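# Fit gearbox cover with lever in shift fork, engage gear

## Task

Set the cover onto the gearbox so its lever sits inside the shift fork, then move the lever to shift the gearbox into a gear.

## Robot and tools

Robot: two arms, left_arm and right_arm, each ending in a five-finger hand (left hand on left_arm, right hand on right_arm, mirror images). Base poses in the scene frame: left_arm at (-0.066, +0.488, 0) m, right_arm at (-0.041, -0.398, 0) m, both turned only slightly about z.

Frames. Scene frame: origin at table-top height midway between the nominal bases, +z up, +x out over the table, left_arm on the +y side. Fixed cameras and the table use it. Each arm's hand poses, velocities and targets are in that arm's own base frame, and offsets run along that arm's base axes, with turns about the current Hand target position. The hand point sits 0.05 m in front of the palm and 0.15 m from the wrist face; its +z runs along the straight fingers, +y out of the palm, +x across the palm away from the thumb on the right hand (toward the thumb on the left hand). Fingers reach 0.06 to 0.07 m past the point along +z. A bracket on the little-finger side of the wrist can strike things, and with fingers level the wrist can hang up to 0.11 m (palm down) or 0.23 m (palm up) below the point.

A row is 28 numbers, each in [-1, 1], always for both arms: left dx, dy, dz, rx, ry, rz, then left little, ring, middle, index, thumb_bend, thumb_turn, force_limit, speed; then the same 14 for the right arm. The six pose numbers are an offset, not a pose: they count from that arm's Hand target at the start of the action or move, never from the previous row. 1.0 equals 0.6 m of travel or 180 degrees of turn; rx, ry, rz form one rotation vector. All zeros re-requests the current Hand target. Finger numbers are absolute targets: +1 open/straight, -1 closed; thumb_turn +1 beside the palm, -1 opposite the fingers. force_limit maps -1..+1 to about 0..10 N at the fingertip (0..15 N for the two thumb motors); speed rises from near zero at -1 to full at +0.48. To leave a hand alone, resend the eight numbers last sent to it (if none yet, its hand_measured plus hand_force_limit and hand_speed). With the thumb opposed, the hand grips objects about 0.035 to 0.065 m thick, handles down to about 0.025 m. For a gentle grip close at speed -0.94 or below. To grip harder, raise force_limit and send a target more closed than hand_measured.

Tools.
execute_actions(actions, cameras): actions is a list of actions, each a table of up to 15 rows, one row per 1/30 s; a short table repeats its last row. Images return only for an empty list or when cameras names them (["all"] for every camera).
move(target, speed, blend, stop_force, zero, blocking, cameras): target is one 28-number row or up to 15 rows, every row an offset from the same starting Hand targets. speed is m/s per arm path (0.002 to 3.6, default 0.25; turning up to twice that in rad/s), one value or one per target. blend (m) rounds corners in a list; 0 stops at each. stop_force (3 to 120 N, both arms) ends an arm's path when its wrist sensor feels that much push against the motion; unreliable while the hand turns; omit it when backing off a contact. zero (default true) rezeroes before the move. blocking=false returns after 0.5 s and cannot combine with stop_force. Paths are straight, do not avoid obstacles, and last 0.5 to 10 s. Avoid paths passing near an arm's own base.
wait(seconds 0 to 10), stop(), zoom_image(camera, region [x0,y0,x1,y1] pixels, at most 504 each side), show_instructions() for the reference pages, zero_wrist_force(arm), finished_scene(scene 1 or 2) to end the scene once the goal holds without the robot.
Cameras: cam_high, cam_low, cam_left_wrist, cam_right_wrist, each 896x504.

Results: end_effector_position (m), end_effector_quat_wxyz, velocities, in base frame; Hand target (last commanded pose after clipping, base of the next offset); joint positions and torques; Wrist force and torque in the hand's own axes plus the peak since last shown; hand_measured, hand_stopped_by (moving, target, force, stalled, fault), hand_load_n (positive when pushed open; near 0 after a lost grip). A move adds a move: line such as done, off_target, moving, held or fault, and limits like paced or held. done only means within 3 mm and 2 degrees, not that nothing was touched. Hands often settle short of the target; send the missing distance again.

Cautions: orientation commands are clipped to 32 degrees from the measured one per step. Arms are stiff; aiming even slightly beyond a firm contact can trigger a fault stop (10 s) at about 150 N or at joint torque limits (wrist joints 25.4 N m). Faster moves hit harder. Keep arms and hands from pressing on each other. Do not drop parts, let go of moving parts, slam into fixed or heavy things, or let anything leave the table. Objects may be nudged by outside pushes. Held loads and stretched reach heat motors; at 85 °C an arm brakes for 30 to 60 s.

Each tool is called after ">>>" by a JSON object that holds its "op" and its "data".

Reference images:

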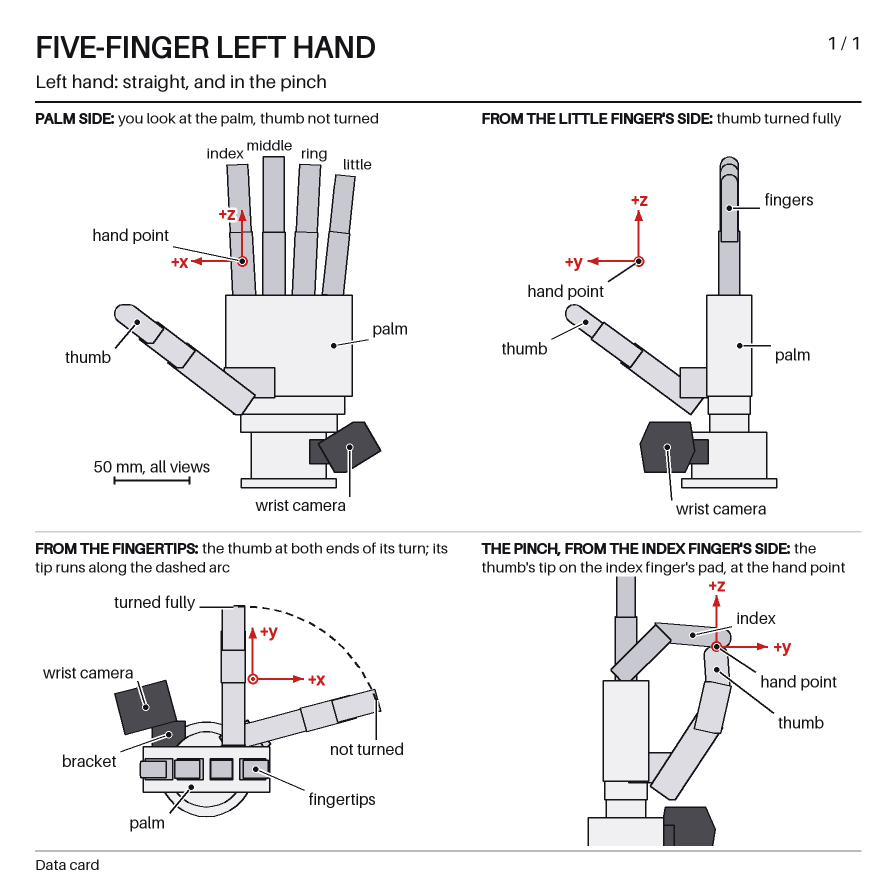

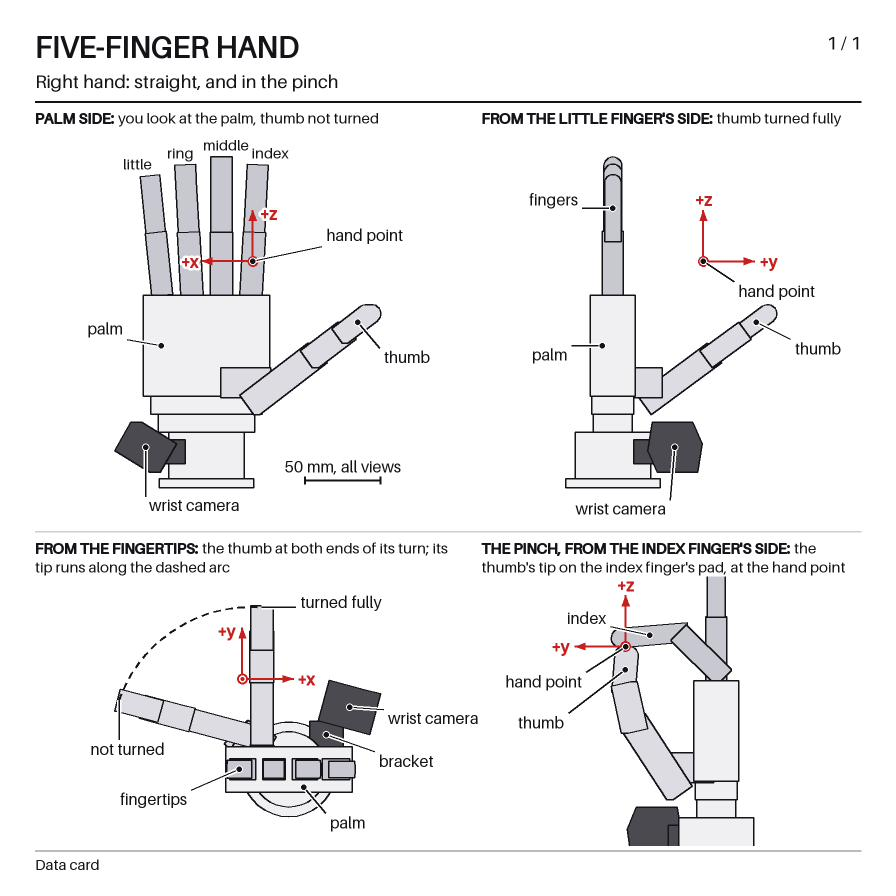

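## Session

>>> {"op": "execute_actions", "data": {"actions": []}}

>>> {"op": "zoom_image", "data": {"camera": "cam_high", "region": [340, 200, 620, 380]}}

>>> {"op": "zoom_image", "data": {"camera": "cam_low", "region": [220, 200, 500, 360]}}

Scene clock: 0.00 s.
left_arm: end_effector_position=(+0.6881, -0.2527, +0.1733) hand_measured=(+1.000, +1.000, +1.000, +1.000, +1.000, +1.000) hand_load_n=(+0.0, +0.0, -0.5, +0.0, +0.0, +0.0) hand_stopped_by=(target, target, target, target, target, target) hand_force_limit=0.00 hand_speed=-0.80 end_effector_quat_wxyz=(+0.370, +0.864, +0.193, +0.281) | right_arm: end_effector_position=(+0.1994, -0.1303, +0.1685) hand_measured=(+1.000, +1.000, +1.000, +1.000, +1.000, +1.000) hand_load_n=(+0.0, +0.0, +0.0, +0.0, +0.0, +0.0) hand_stopped_by=(target, target, target, target, target, target) hand_force_limit=0.00 hand_speed=-0.80 end_effector_quat_wxyz=(+0.234, +0.678, +0.572, -0.398)
Joint positions: left_arm=[3.214 -2.115 -1.546 2.893 -0.957 0.936] | right_arm=[-0.189 -1.462 2.374 0.867 2.515 0.086]
Joint velocities: within noise
Joint torques (N m): no reading
Wrist force (N): no reading
Wrist torque (N m): no reading
Wrist force, peak (N): no reading
Hand target: left_arm +0.6881, -0.2527, +0.1733; +0.370, +0.864, +0.193, +0.281 | right_arm +0.1994, -0.1303, +0.1685; +0.234, +0.678, +0.572, -0.398

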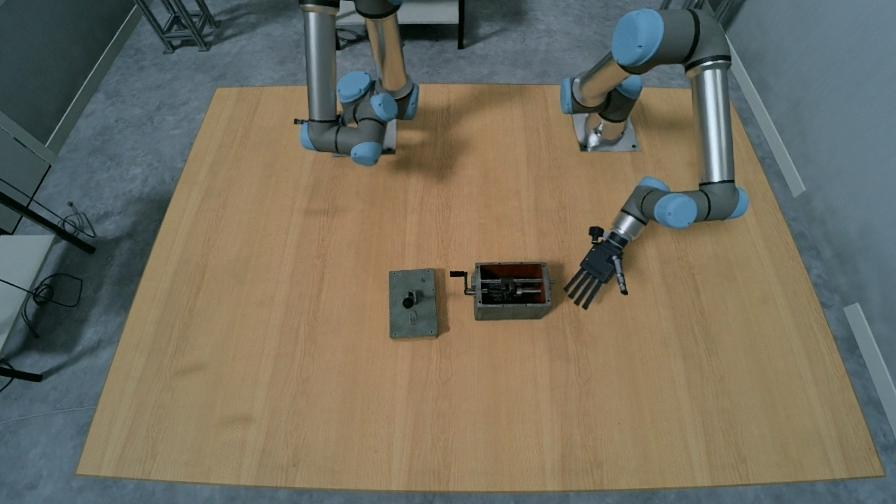

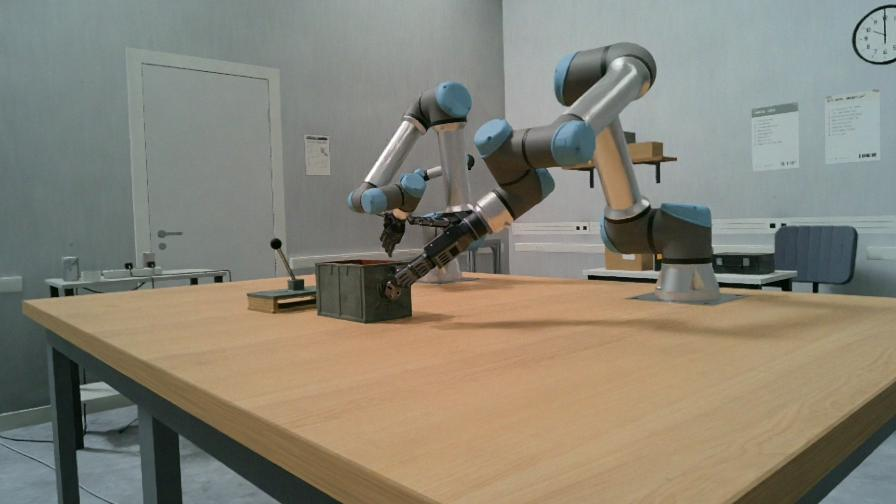

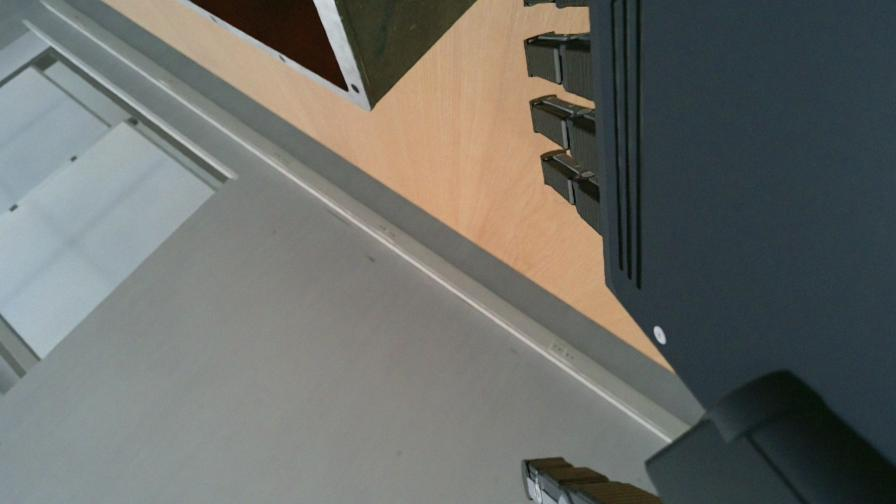

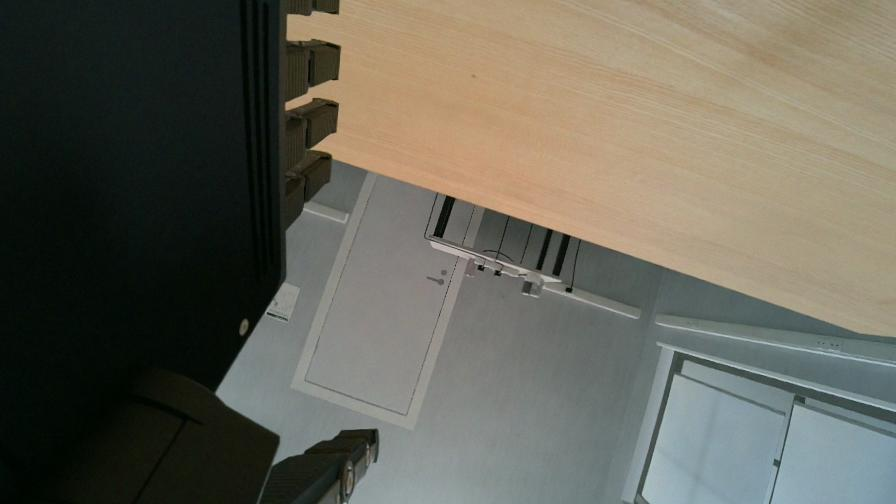

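Scaled by 1.800 from the camera's 896x504 image, which has a finer 1280x720 frame.

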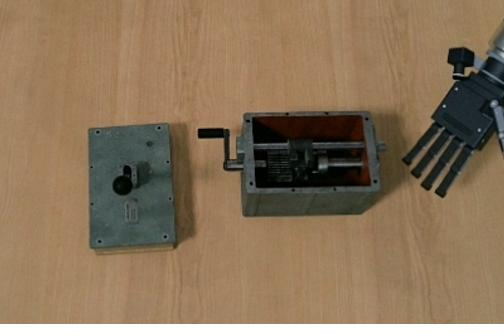

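Scaled by 1.800 from the camera's 896x504 image, which has a finer 1280x720 frame.

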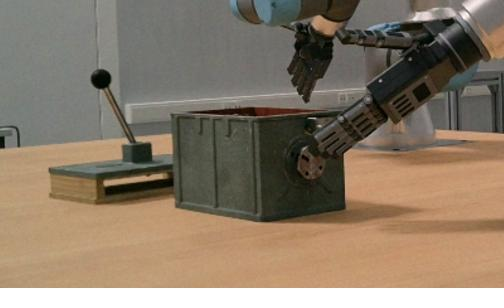

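>>> {"op": "zoom_image", "data": {"camera": "cam_high", "region": [380, 260, 450, 350]}}

>>> {"op": "zoom_image", "data": {"camera": "cam_high", "region": [445, 250, 565, 330]}}

>>> {"op": "zoom_image", "data": {"camera": "cam_low", "region": [235, 225, 345, 325]}}

>>> {"op": "zoom_image", "data": {"camera": "cam_low", "region": [310, 245, 430, 330]}}

Scaled by 5.600 from the camera's 896x504 image, which has a finer 1280x720 frame.

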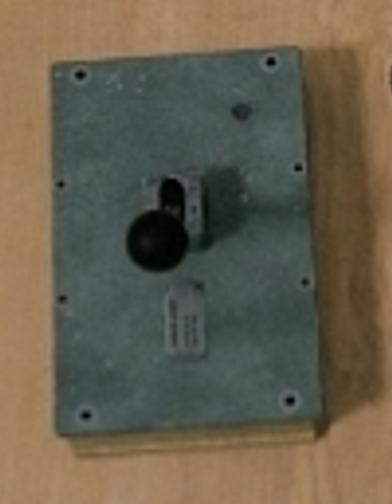

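Scaled by 4.200 from the camera's 896x504 image, which has a finer 1280x720 frame.

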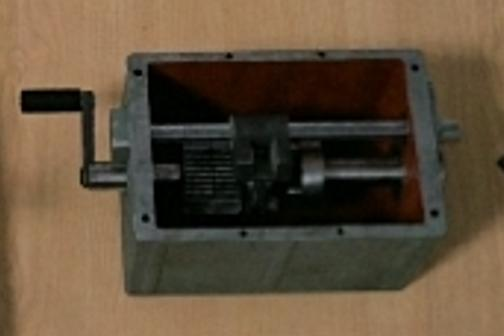

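Scaled by 4.582 from the camera's 896x504 image, which has a finer 1280x720 frame.

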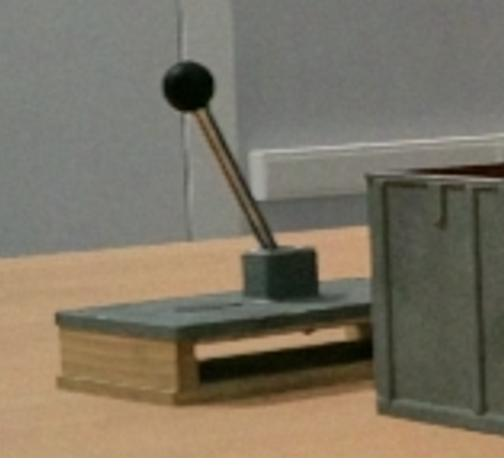

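Scaled by 4.200 from the camera's 896x504 image, which has a finer 1280x720 frame.

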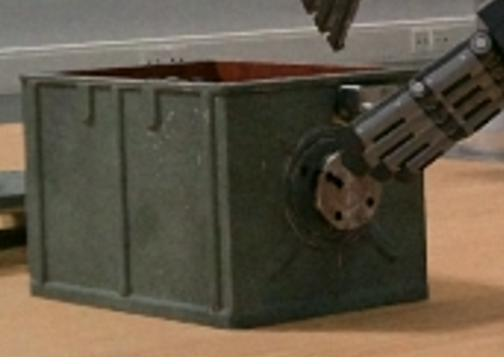

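>>> {"op": "move", "data": {"target": [0,0.1,0.25,0,0,0,1,1,1,1,1,1,0,-0.8,0.1,0.05,0.25,0.2194,-0.315,-0.1351,1,1,1,1,1,1,0,-0.8], "speed": 0.25, "cameras": ["cam_high", "cam_low", "cam_left_wrist"]}}

Scene clock: 59.67 s.
left_arm: end_effector_position=(+0.6881, -0.1927, +0.3233) hand_measured=(+1.000, +1.000, +1.000, +1.000, +1.000, +1.000) hand_load_n=(+0.0, +0.0, +0.0, +0.0, +0.0, +0.0) hand_stopped_by=(target, target, target, target, target, target) hand_force_limit=0.00 hand_speed=-0.80 end_effector_quat_wxyz=(+0.370, +0.864, +0.193, +0.281) | right_arm: end_effector_position=(+0.2594, -0.1003, +0.3185) hand_measured=(+1.000, +1.000, +1.000, +1.000, +1.000, +1.000) hand_load_n=(+0.0, +0.0, +0.0, +0.0, +0.0, +0.0) hand_stopped_by=(target, target, target, target, target, target) hand_force_limit=0.00 hand_speed=-0.80 end_effector_quat_wxyz=(+0.155, +0.916, +0.345, +0.131)
Joint positions: left_arm=[3.337 -1.987 -1.346 2.497 -0.872 1.047] | right_arm=[-0.911 -2.088 1.999 1.279 1.415 -0.031]
Joint torques (N m): left_arm=[11.16 45.29 28.84 -2.32 3.05 2.71] | right_arm=[-9.64 -8.84 -11.7 3.36 -3.04 -2.46]
Wrist force (N): left_arm=[-0.2 -0.3 0.0] | right_arm=[-0.1 0.2 0.0]
Wrist torque (N m): left_arm=[0.00 0.06 -0.12] | right_arm=[-0.16 0.42 0.12]
Wrist force, peak (N): left_arm=[-0.4 -0.2 0.4] | right_arm=[-0.4 0.9 -0.1]
Hand target: left_arm +0.6881, -0.1927, +0.3233; +0.370, +0.864, +0.193, +0.281 | right_arm +0.2594, -0.1003, +0.3185; +0.155, +0.916, +0.345, +0.131
Off the commanded pose: left_arm 0.000 m, 0 deg | right_arm 0.000 m, 0 deg.
move: done
Images, in order (width x height): cam_high 896x504, cam_low 896x504, cam_left_wrist 896x504.

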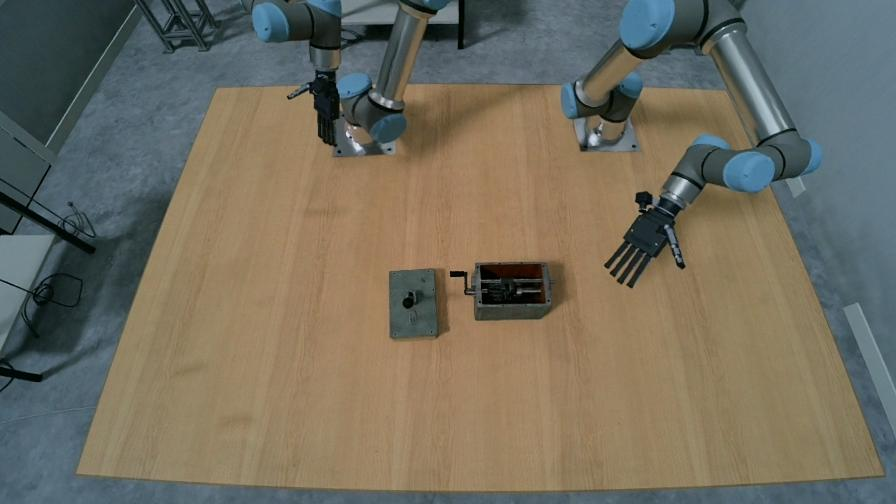

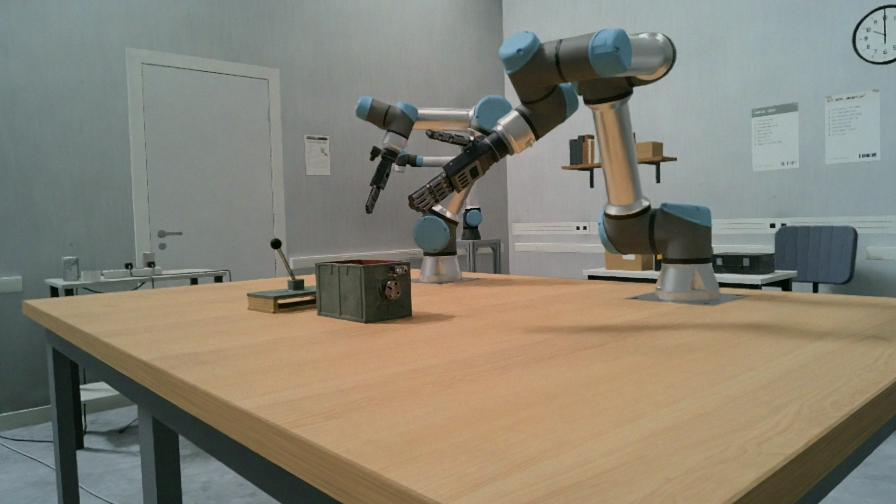

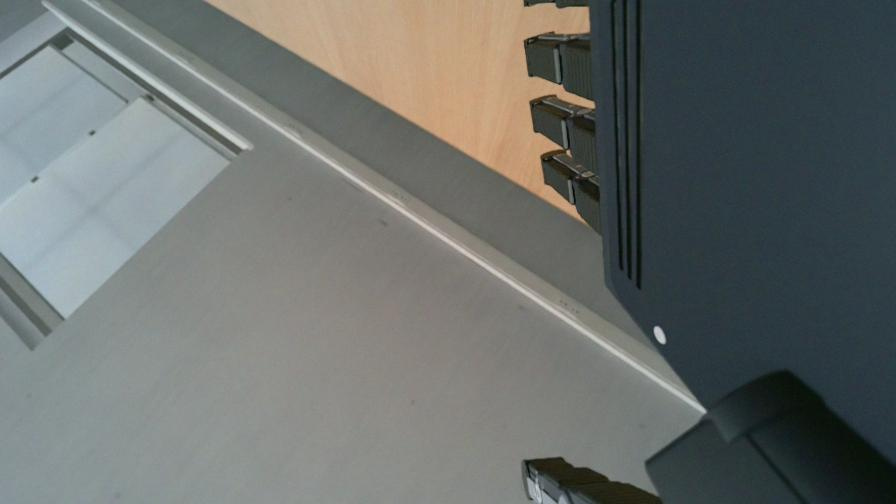

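>>> {"op": "move", "data": {"target": [-0.28,-0.045,0.06,0.2458,-0.3509,-0.1484,1,1,1,1,1,1,0,-0.8,0.15,0.25,0,0.2194,-0.315,-0.1351,1,1,1,1,1,1,0,-0.8], "speed": 0.25, "cameras": ["cam_high", "cam_low", "cam_right_wrist"]}}

Scene clock: 71.33 s.
left_arm: end_effector_position=(+0.5201, -0.2197, +0.3593) hand_measured=(+1.000, +1.000, +1.000, +1.000, +1.000, +1.000) hand_load_n=(+0.0, +0.0, +0.0, +0.0, +0.0, +0.0) hand_stopped_by=(target, target, target, target, target, target) hand_force_limit=0.00 hand_speed=-0.80 end_effector_quat_wxyz=(+0.132, +0.684, -0.325, +0.639) | right_arm: end_effector_position=(+0.3494, +0.0497, +0.3185) hand_measured=(+1.000, +1.000, +1.000, +1.000, +1.000, +1.000) hand_load_n=(+0.0, +0.0, +0.0, +0.0, +0.0, +0.0) hand_stopped_by=(target, target, target, target, target, target) hand_force_limit=0.00 hand_speed=-0.80 end_effector_quat_wxyz=(+0.015, +0.793, -0.018, +0.609)
Joint positions: left_arm=[3.474 -1.535 -1.89 3.162 -0.607 2.029] | right_arm=[-1.442 -2.731 2.378 1.342 0.314 0.603]
Joint torques (N m): left_arm=[11.24 27.64 9.91 1.81 2.74 2.82] | right_arm=[-10.3 11.87 -9.16 3.73 -3.85 -2.43]
Wrist force (N): left_arm=[-1.7 0.6 -1.2] | right_arm=[1.1 -0.9 0.4]
Wrist torque (N m): left_arm=[0.12 0.22 -0.12] | right_arm=[-0.19 0.43 0.04]
Wrist force, peak (N): left_arm=[-2.1 0.6 -1.2] | right_arm=[1.3 -1.1 0.8]
Hand target: left_arm +0.5201, -0.2197, +0.3593; +0.132, +0.684, -0.325, +0.639 | right_arm +0.3494, +0.0497, +0.3185; +0.015, +0.793, -0.018, +0.609
Off the commanded pose: left_arm 0.000 m, 0 deg | right_arm 0.000 m, 0 deg.
shoulder posture changed (right arm): the wrist came as close to joint 1's axis as it can, and the arm is now in the other of its two shoulder postures.
move: done
Images, in order (width x height): cam_high 896x504, cam_low 896x504, cam_right_wrist 896x504.

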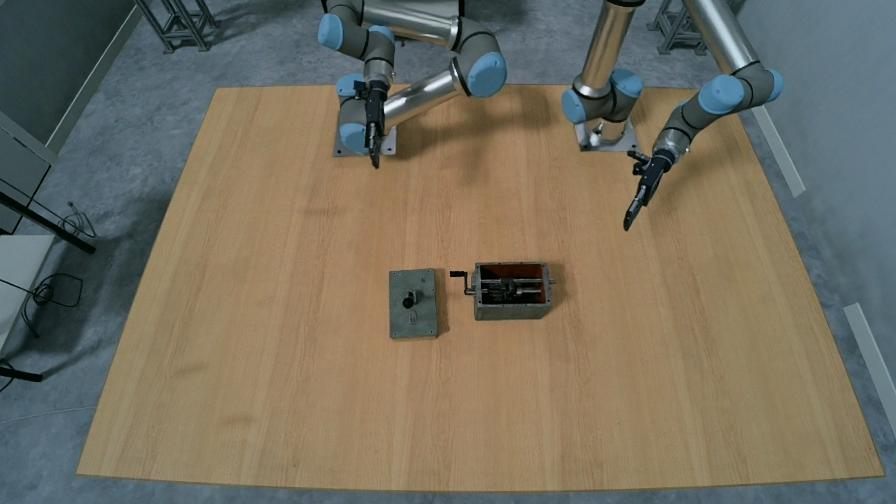

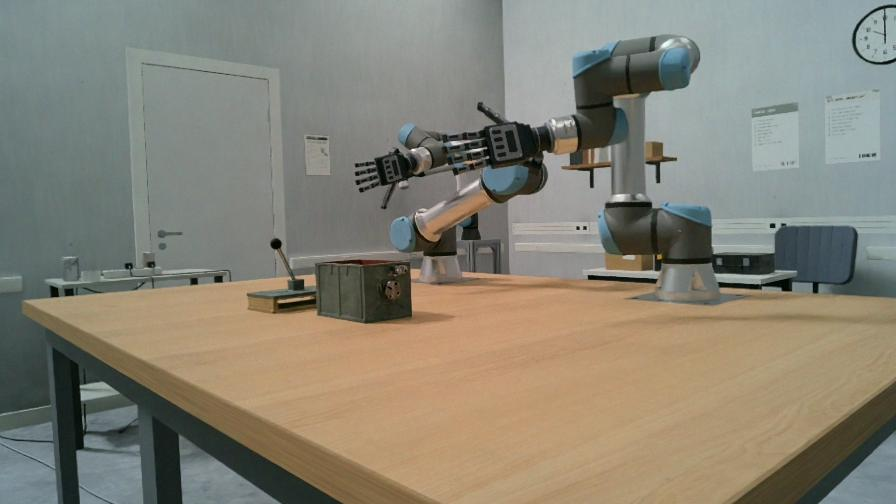

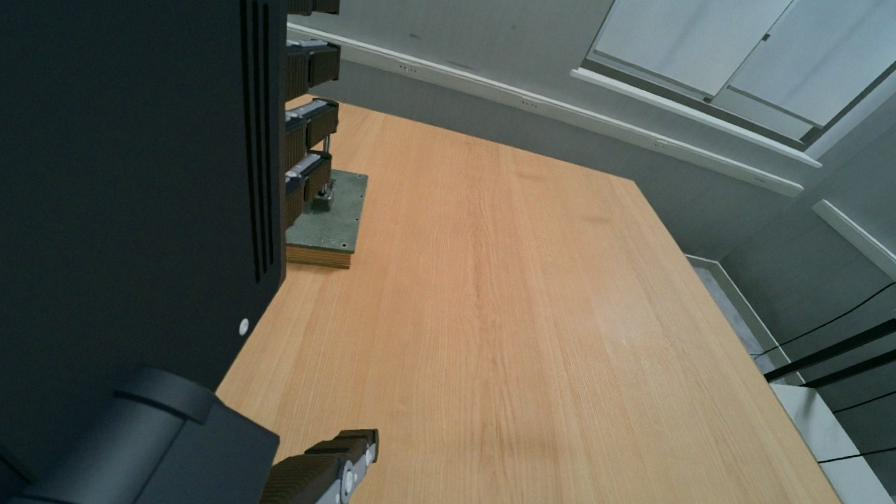

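>>> {"op": "move", "data": {"target": [0,0,0,0,0,0,1,1,1,1,1,1,0,-0.8,0.05,-0.35,0,0,0,0,1,1,1,1,1,1,0,-0.8], "speed": 0.2, "cameras": ["cam_high"]}}

Scene clock: 100.17 s.
left_arm: end_effector_position=(+0.5201, -0.2197, +0.3593) hand_measured=(+1.000, +1.000, +1.000, +1.000, +1.000, +1.000) hand_load_n=(+0.0, +0.0, +0.0, +0.0, +0.0, +0.0) hand_stopped_by=(target, target, target, target, target, target) hand_force_limit=0.00 hand_speed=-0.80 end_effector_quat_wxyz=(+0.132, +0.684, -0.325, +0.639) | right_arm: end_effector_position=(+0.3793, -0.1604, +0.3186) hand_measured=(+1.000, +1.000, +1.000, +1.000, +1.000, +1.000) hand_load_n=(+0.0, +0.0, +0.0, +0.0, +0.0, +0.0) hand_stopped_by=(target, target, target, target, target, target) hand_force_limit=0.00 hand_speed=-0.80 end_effector_quat_wxyz=(+0.015, +0.793, -0.018, +0.609)
Joint positions: left_arm=[3.474 -1.535 -1.89 3.162 -0.607 2.029] | right_arm=[-1.419 -2.049 2.222 0.76 0.327 0.661]
Joint torques (N m): left_arm=[11.08 27.08 10.85 1.5 2.65 2.7] | right_arm=[7.25 -11.47 -30.72 -0.43 1.17 2.06]
Wrist force (N): left_arm=[-1.9 0.5 -1.5] | right_arm=[1.4 -0.8 0.5]
Wrist torque (N m): left_arm=[0.12 0.24 -0.14] | right_arm=[-0.19 0.37 -0.12]
Wrist force, peak (N): left_arm=[-1.9 0.7 -1.4] | right_arm=[1.4 -2.2 0.1]
Hand target: left_arm +0.5201, -0.2197, +0.3593; +0.132, +0.684, -0.325, +0.639 | right_arm +0.3794, -0.1603, +0.3185; +0.015, +0.793, -0.018, +0.609
Off the commanded pose: left_arm 0.000 m, 0 deg | right_arm 0.000 m, 0 deg.
shoulder posture changed (right arm): the wrist came as close to joint 1's axis as it can, and the arm is now in the other of its two shoulder postures.
move: done
Images, in order (width x height): cam_high 896x504.

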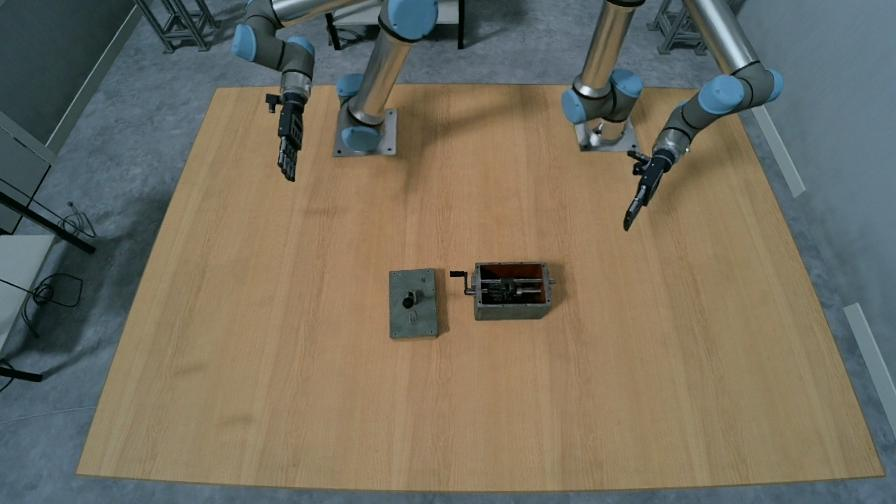

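>>> {"op": "execute_actions", "data": {"actions": []}}

Scene clock: 139.87 s.
left_arm: end_effector_position=(+0.5201, -0.2197, +0.3593) hand_measured=(+1.000, +1.000, +1.000, +1.000, +1.000, +1.000) hand_load_n=(+0.0, +0.0, +0.0, +0.0, +0.0, +0.0) hand_stopped_by=(target, target, target, target, target, target) hand_force_limit=0.00 hand_speed=-0.80 end_effector_quat_wxyz=(+0.132, +0.684, -0.325, +0.639) | right_arm: end_effector_position=(+0.3793, -0.1604, +0.3186) hand_measured=(+1.000, +1.000, +1.000, +1.000, +1.000, +1.000) hand_load_n=(+0.0, +0.0, +0.0, +0.0, +0.0, +0.0) hand_stopped_by=(target, target, target, target, target, target) hand_force_limit=0.00 hand_speed=-0.80 end_effector_quat_wxyz=(+0.015, +0.793, -0.018, +0.609)
Joint positions: left_arm=[3.474 -1.535 -1.89 3.162 -0.607 2.029] | right_arm=[-1.419 -2.049 2.222 0.76 0.327 0.662]
Joint velocities: within noise
Joint torques (N m): left_arm=[10.71 26.86 10.59 1.05 2.68 2.72] | right_arm=[8.7 -12.81 -28.71 -0.67 1.23 2.06]
Wrist force (N): left_arm=[-1.8 0.7 -1.2] | right_arm=[1.3 -0.8 0.5]
Wrist torque (N m): left_arm=[0.14 0.23 -0.13] | right_arm=[-0.18 0.39 -0.13]
Wrist force, peak (N): left_arm=[-2.1 0.8 -1.1] | right_arm=[1.5 -1.1 0.5]
Hand target: left_arm +0.5201, -0.2197, +0.3593; +0.132, +0.684, -0.325, +0.639 | right_arm +0.3794, -0.1603, +0.3185; +0.015, +0.793, -0.018, +0.609
Off the commanded pose: left_arm 0.000 m, 0 deg | right_arm 0.000 m, 0 deg.

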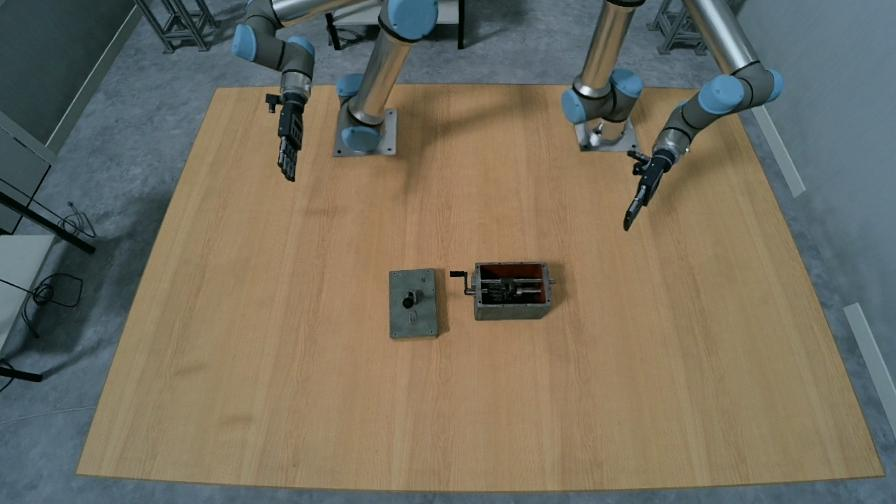

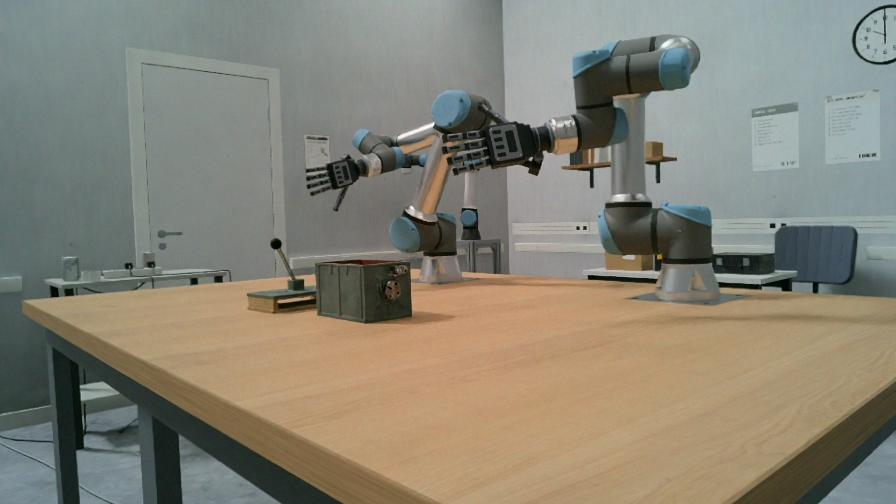

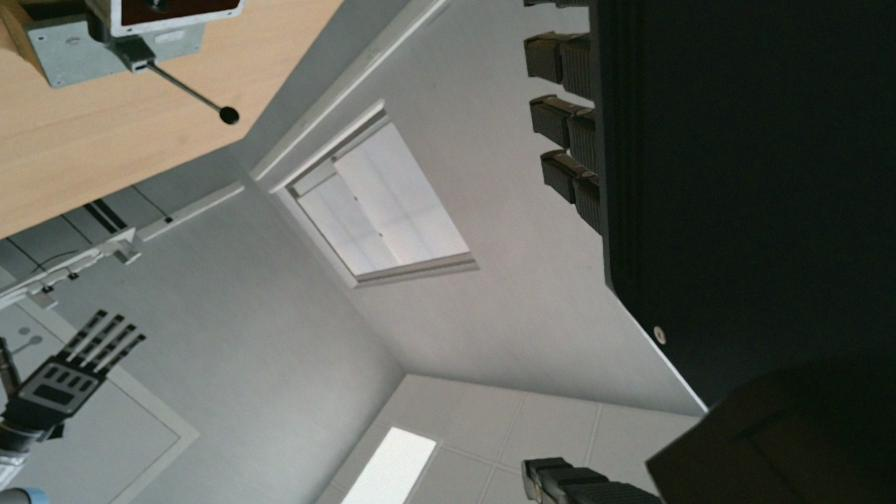

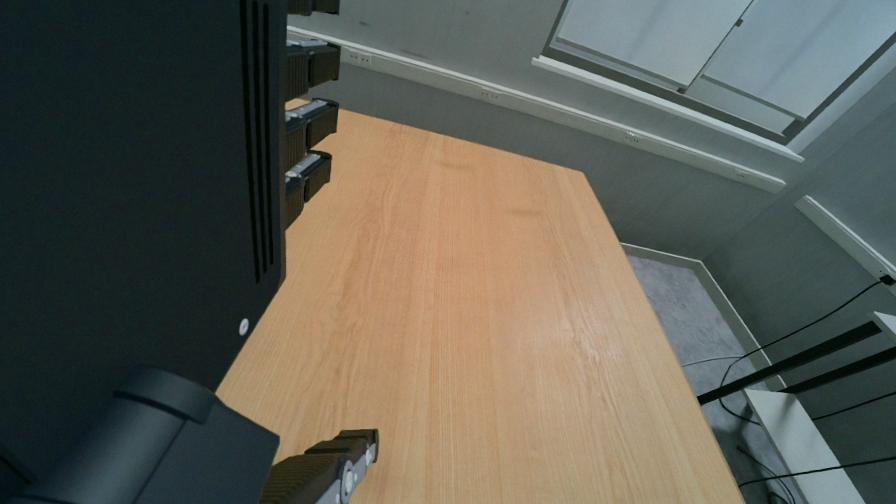

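>>> {"op": "move", "data": {"target": [[0,0,0,0.2458,-0.3509,-0.1484,1,1,1,1,1,1,0,-0.8,0.201,0.0172,-0.0642,0,0,0,1,1,1,1,1,1,0,-0.8]], "speed": 0.2}}

Scene clock: 165.50 s.
left_arm: end_effector_position=(+0.5201, -0.2197, +0.3594) hand_measured=(+1.000, +1.000, +1.000, +1.000, +1.000, +1.000) hand_load_n=(+0.0, +0.0, +0.0, +0.0, +0.0, +0.0) hand_stopped_by=(target, target, target, target, target, target) hand_force_limit=0.00 hand_speed=-0.80 end_effector_quat_wxyz=(+0.171, -0.172, +0.685, -0.687) | right_arm: end_effector_position=(+0.5000, -0.1500, +0.2800) hand_measured=(+1.000, +1.000, +1.000, +1.000, +1.000, +1.000) hand_load_n=(+0.0, +0.0, +0.0, +0.0, +0.0, +0.0) hand_stopped_by=(target, target, target, target, target, target) hand_force_limit=0.00 hand_speed=-0.80 end_effector_quat_wxyz=(+0.015, +0.793, -0.018, +0.609)
Joint positions: left_arm=[3.494 -1.62 -1.697 3.334 -0.137 3.123] | right_arm=[-0.779 -1.799 2.079 0.066 0.87 1.341]
Joint torques (N m): left_arm=[-11.91 13.44 30.87 -0.82 -2.31 2.81] | right_arm=[7.89 1.06 -30.89 -2.47 2.19 2.48]
Wrist force (N): left_arm=[-0.3 1.4 -1.5] | right_arm=[1.4 -0.7 0.6]
Wrist torque (N m): left_arm=[0.31 0.13 0.05] | right_arm=[-0.20 0.39 -0.14]
Wrist force, peak (N): left_arm=[-1.9 1.0 -1.6] | right_arm=[1.6 -0.9 0.8]
Hand target: left_arm +0.5201, -0.2197, +0.3593; +0.171, -0.172, +0.686, -0.686 | right_arm +0.5000, -0.1500, +0.2800; +0.015, +0.793, -0.018, +0.609
Off the commanded pose: left_arm 0.000 m, 0 deg | right_arm 0.000 m, 0 deg.
move: done

>>> {"op": "move", "data": {"target": [[0.2615,-0.0088,-0.2488,0,0,0,1,1,1,1,1,1,0,-0.8,-0.0067,0.5733,-0.05,0,0,0,1,1,1,1,1,1,0,-0.8]], "speed": 0.2, "cameras": ["all"]}}

Scene clock: 175.90 s.
left_arm: end_effector_position=(+0.6770, -0.2250, +0.2101) hand_measured=(+1.000, +1.000, +1.000, +1.000, +1.000, +1.000) hand_load_n=(+0.0, +0.0, +0.0, +0.0, +0.0, -0.5) hand_stopped_by=(target, target, target, target, target, target) hand_force_limit=0.00 hand_speed=-0.80 end_effector_quat_wxyz=(+0.171, -0.172, +0.686, -0.686) | right_arm: end_effector_position=(+0.4960, +0.1940, +0.2500) hand_measured=(+1.000, +1.000, +1.000, +1.000, +1.000, +1.000) hand_load_n=(+0.0, +0.0, +0.0, +0.0, +0.0, +0.0) hand_stopped_by=(target, target, target, target, target, target) hand_force_limit=0.00 hand_speed=-0.80 end_effector_quat_wxyz=(+0.015, +0.793, -0.018, +0.609)
Joint positions: left_arm=[3.389 -2.097 -1.466 3.563 -0.243 3.139] | right_arm=[0.422 -1.533 1.918 -0.093 2.024 1.7]
Joint torques (N m): left_arm=[-11.75 31.39 28.41 -1.04 -2.41 2.77] | right_arm=[8.8 -11.28 -30.72 1.3 2.91 1.96]
Wrist force (N): left_arm=[-0.5 1.4 -1.2] | right_arm=[1.1 -0.8 0.4]
Wrist torque (N m): left_arm=[0.26 0.15 0.04] | right_arm=[-0.19 0.44 -0.16]
Wrist force, peak (N): left_arm=[-0.5 1.6 -1.7] | right_arm=[1.2 -2.1 0.4]
Hand target: left_arm +0.6770, -0.2250, +0.2101; +0.171, -0.172, +0.686, -0.686 | right_arm +0.4960, +0.1940, +0.2500; +0.015, +0.793, -0.018, +0.609
Off the commanded pose: left_arm 0.000 m, 0 deg | right_arm 0.000 m, 0 deg.
move: done

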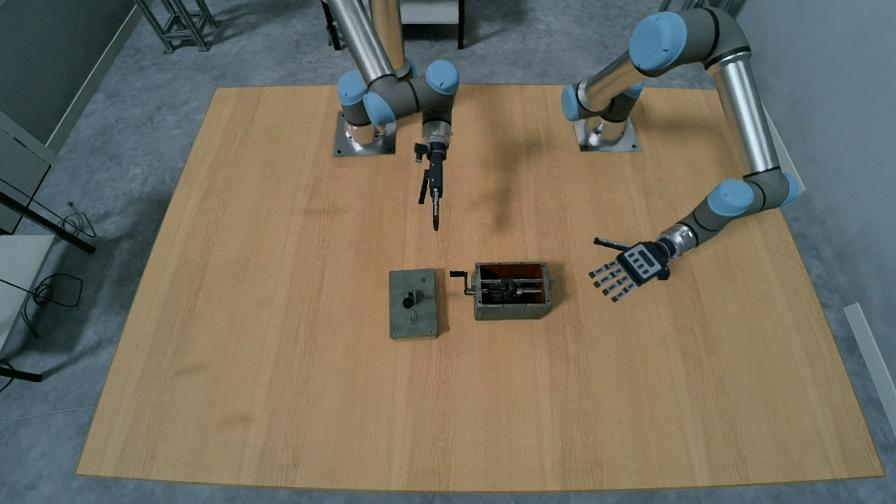

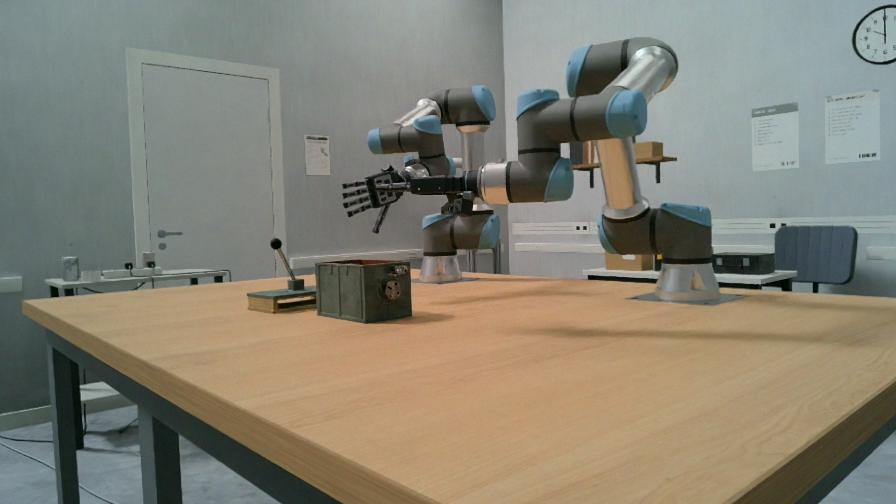

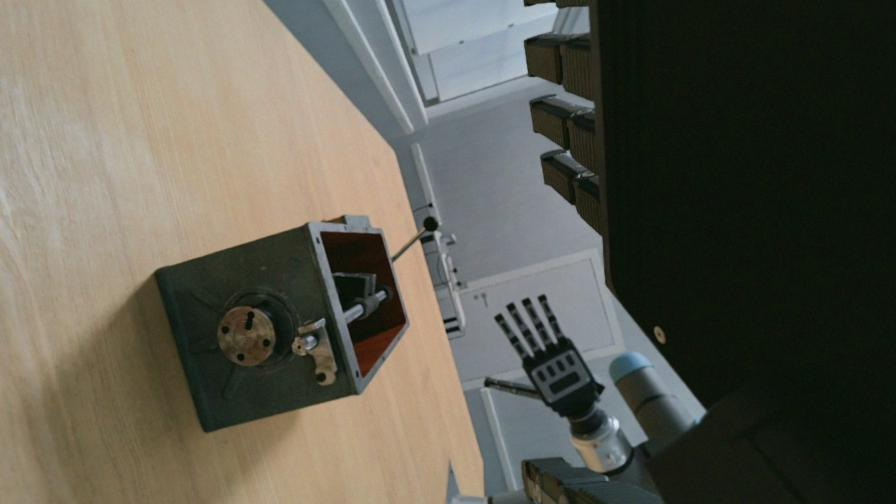

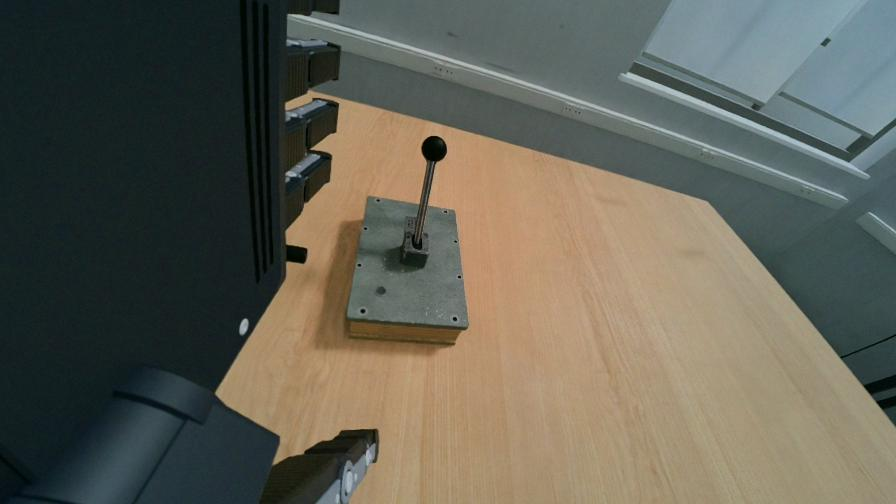

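>>> {"op": "zoom_image", "data": {"camera": "cam_right_wrist", "region": [330, 120, 500, 350]}}

>>> {"op": "zoom_image", "data": {"camera": "cam_right_wrist", "region": [390, 200, 446, 280]}}

>>> {"op": "zoom_image", "data": {"camera": "cam_left_wrist", "region": [140, 190, 460, 450]}}

>>> {"op": "zoom_image", "data": {"camera": "cam_high", "region": [380, 250, 565, 350]}}

>>> {"op": "zoom_image", "data": {"camera": "cam_low", "region": [240, 225, 430, 335]}}

Scaled by 2.191 from the camera's 896x504 image, which has a finer 1280x720 frame.

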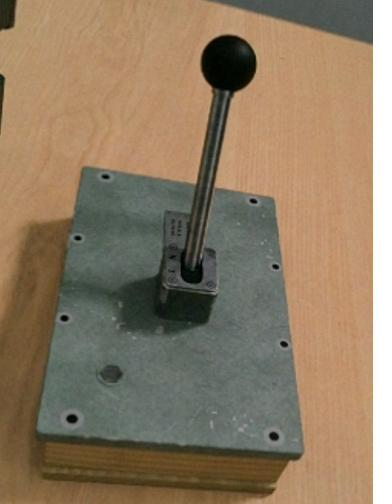

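Scaled by 6.300 from the camera's 896x504 image, which has a finer 1280x720 frame.

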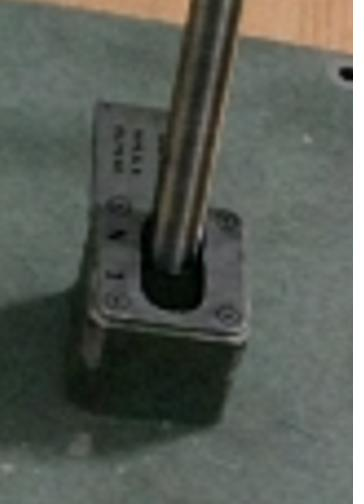

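Scaled by 1.575 from the camera's 896x504 image, which has a finer 1280x720 frame.

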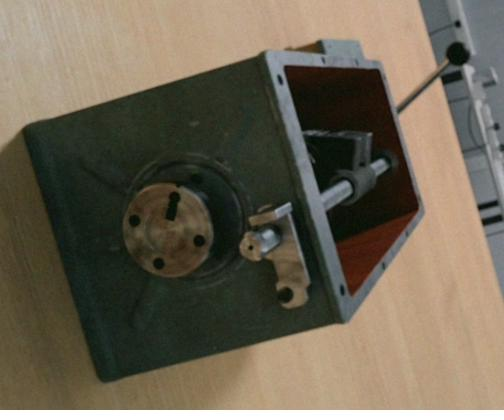

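Scaled by 2.724 from the camera's 896x504 image, which has a finer 1280x720 frame.

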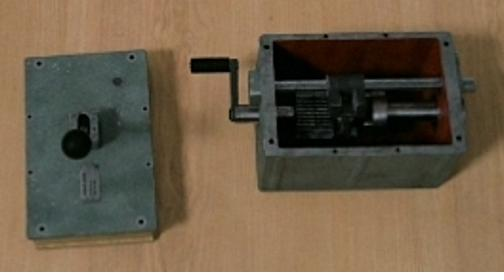

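Scaled by 2.653 from the camera's 896x504 image, which has a finer 1280x720 frame.

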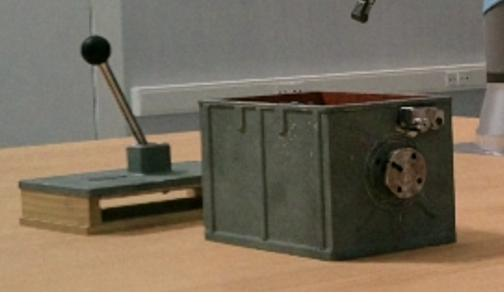

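>>> {"op": "move", "data": {"target": [[-0.0428,-0.2705,0.1537,0,0,0,1,1,1,1,1,1,0,-0.8,0,0,0,0,0,0,1,1,1,1,1,1,0,-0.8]], "speed": 0.2, "cameras": ["cam_left_wrist"]}}

>>> {"op": "zoom_image", "data": {"camera": "cam_left_wrist", "region": [0, 0, 504, 504]}}

Scene clock: 244.33 s.
left_arm: end_effector_position=(+0.6513, -0.3872, +0.3023) hand_measured=(+1.000, +1.000, +1.000, +1.000, +1.000, +1.000) hand_load_n=(+0.0, +0.0, +0.0, +0.0, +0.0, -0.5) hand_stopped_by=(target, target, target, target, target, target) hand_force_limit=0.00 hand_speed=-0.80 end_effector_quat_wxyz=(+0.171, -0.172, +0.686, -0.686) | right_arm: end_effector_position=(+0.4960, +0.1940, +0.2500) hand_measured=(+1.000, +1.000, +1.000, +1.000, +1.000, +1.000) hand_load_n=(+0.0, +0.0, +0.0, +0.0, +0.0, +0.0) hand_stopped_by=(target, target, target, target, target, target) hand_force_limit=0.00 hand_speed=-0.80 end_effector_quat_wxyz=(+0.015, +0.793, -0.018, +0.609)
Joint positions: left_arm=[3.109 -2.015 -1.343 3.358 -0.522 3.139] | right_arm=[0.422 -1.533 1.918 -0.093 2.024 1.7]
Joint torques (N m): left_arm=[-11.84 30.16 30.18 -0.6 -2.3 2.81] | right_arm=[8.37 -11.62 -32.28 1.41 2.89 2.07]
Wrist force (N): left_arm=[-0.3 1.3 -1.6] | right_arm=[1.5 -0.9 0.4]
Wrist torque (N m): left_arm=[0.30 0.14 0.08] | right_arm=[-0.20 0.37 -0.13]
Wrist force, peak (N): left_arm=[-0.9 2.1 -1.8] | right_arm=[1.6 -1.1 0.2]
Hand target: left_arm +0.6513, -0.3873, +0.3023; +0.171, -0.172, +0.686, -0.686 | right_arm +0.4960, +0.1940, +0.2500; +0.015, +0.793, -0.018, +0.609
Off the commanded pose: left_arm 0.000 m, 0 deg | right_arm 0.000 m, 0 deg.
move: done
Images, in order (width x height): cam_left_wrist 896x504.

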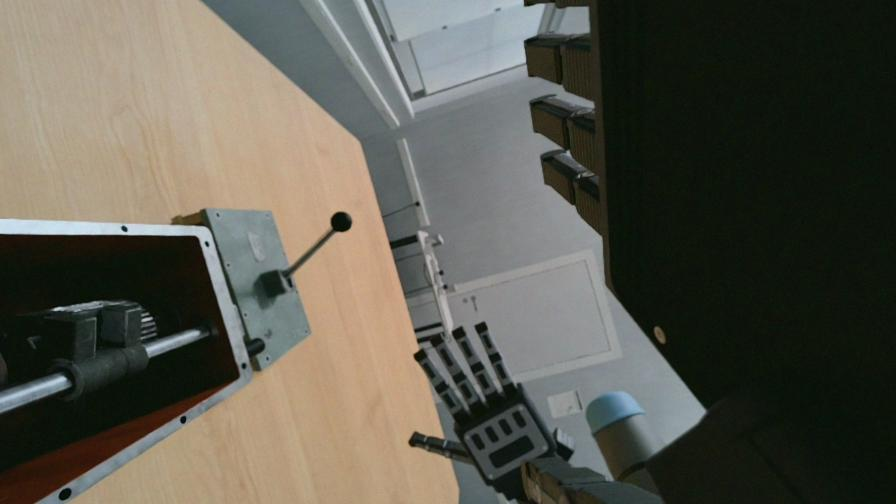

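Scaled by 1.000.

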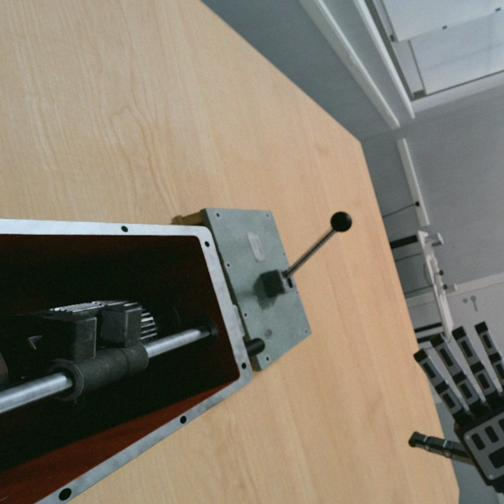

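>>> {"op": "zoom_image", "data": {"camera": "cam_left_wrist", "region": [190, 190, 370, 380]}}

>>> {"op": "zoom_image", "data": {"camera": "cam_left_wrist", "region": [240, 205, 360, 305]}}

>>> {"op": "zoom_image", "data": {"camera": "cam_left_wrist", "region": [0, 220, 260, 420]}}

Scaled by 2.653 from the camera's 896x504 image, which has a finer 1280x720 frame.

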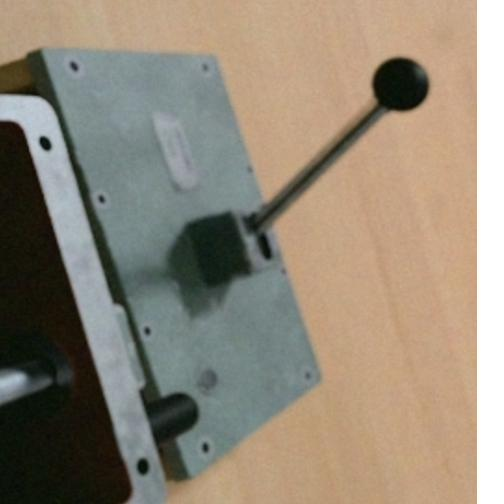

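Scaled by 4.200 from the camera's 896x504 image, which has a finer 1280x720 frame.

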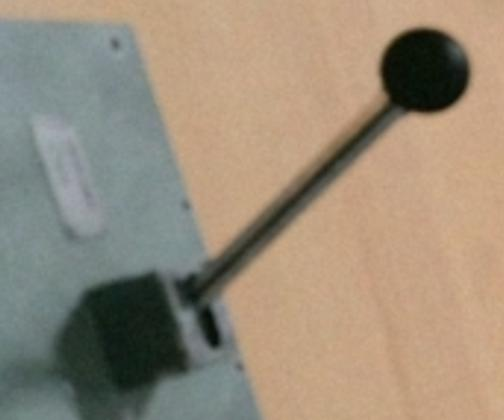

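Scaled by 1.938 from the camera's 896x504 image, which has a finer 1280x720 frame.

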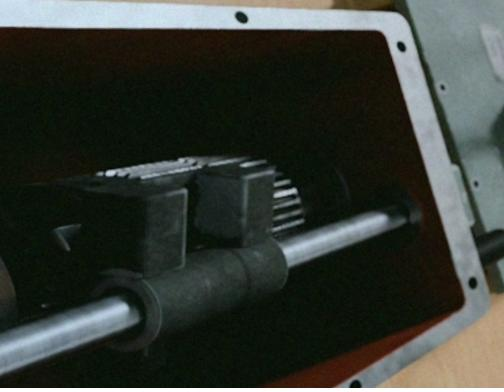

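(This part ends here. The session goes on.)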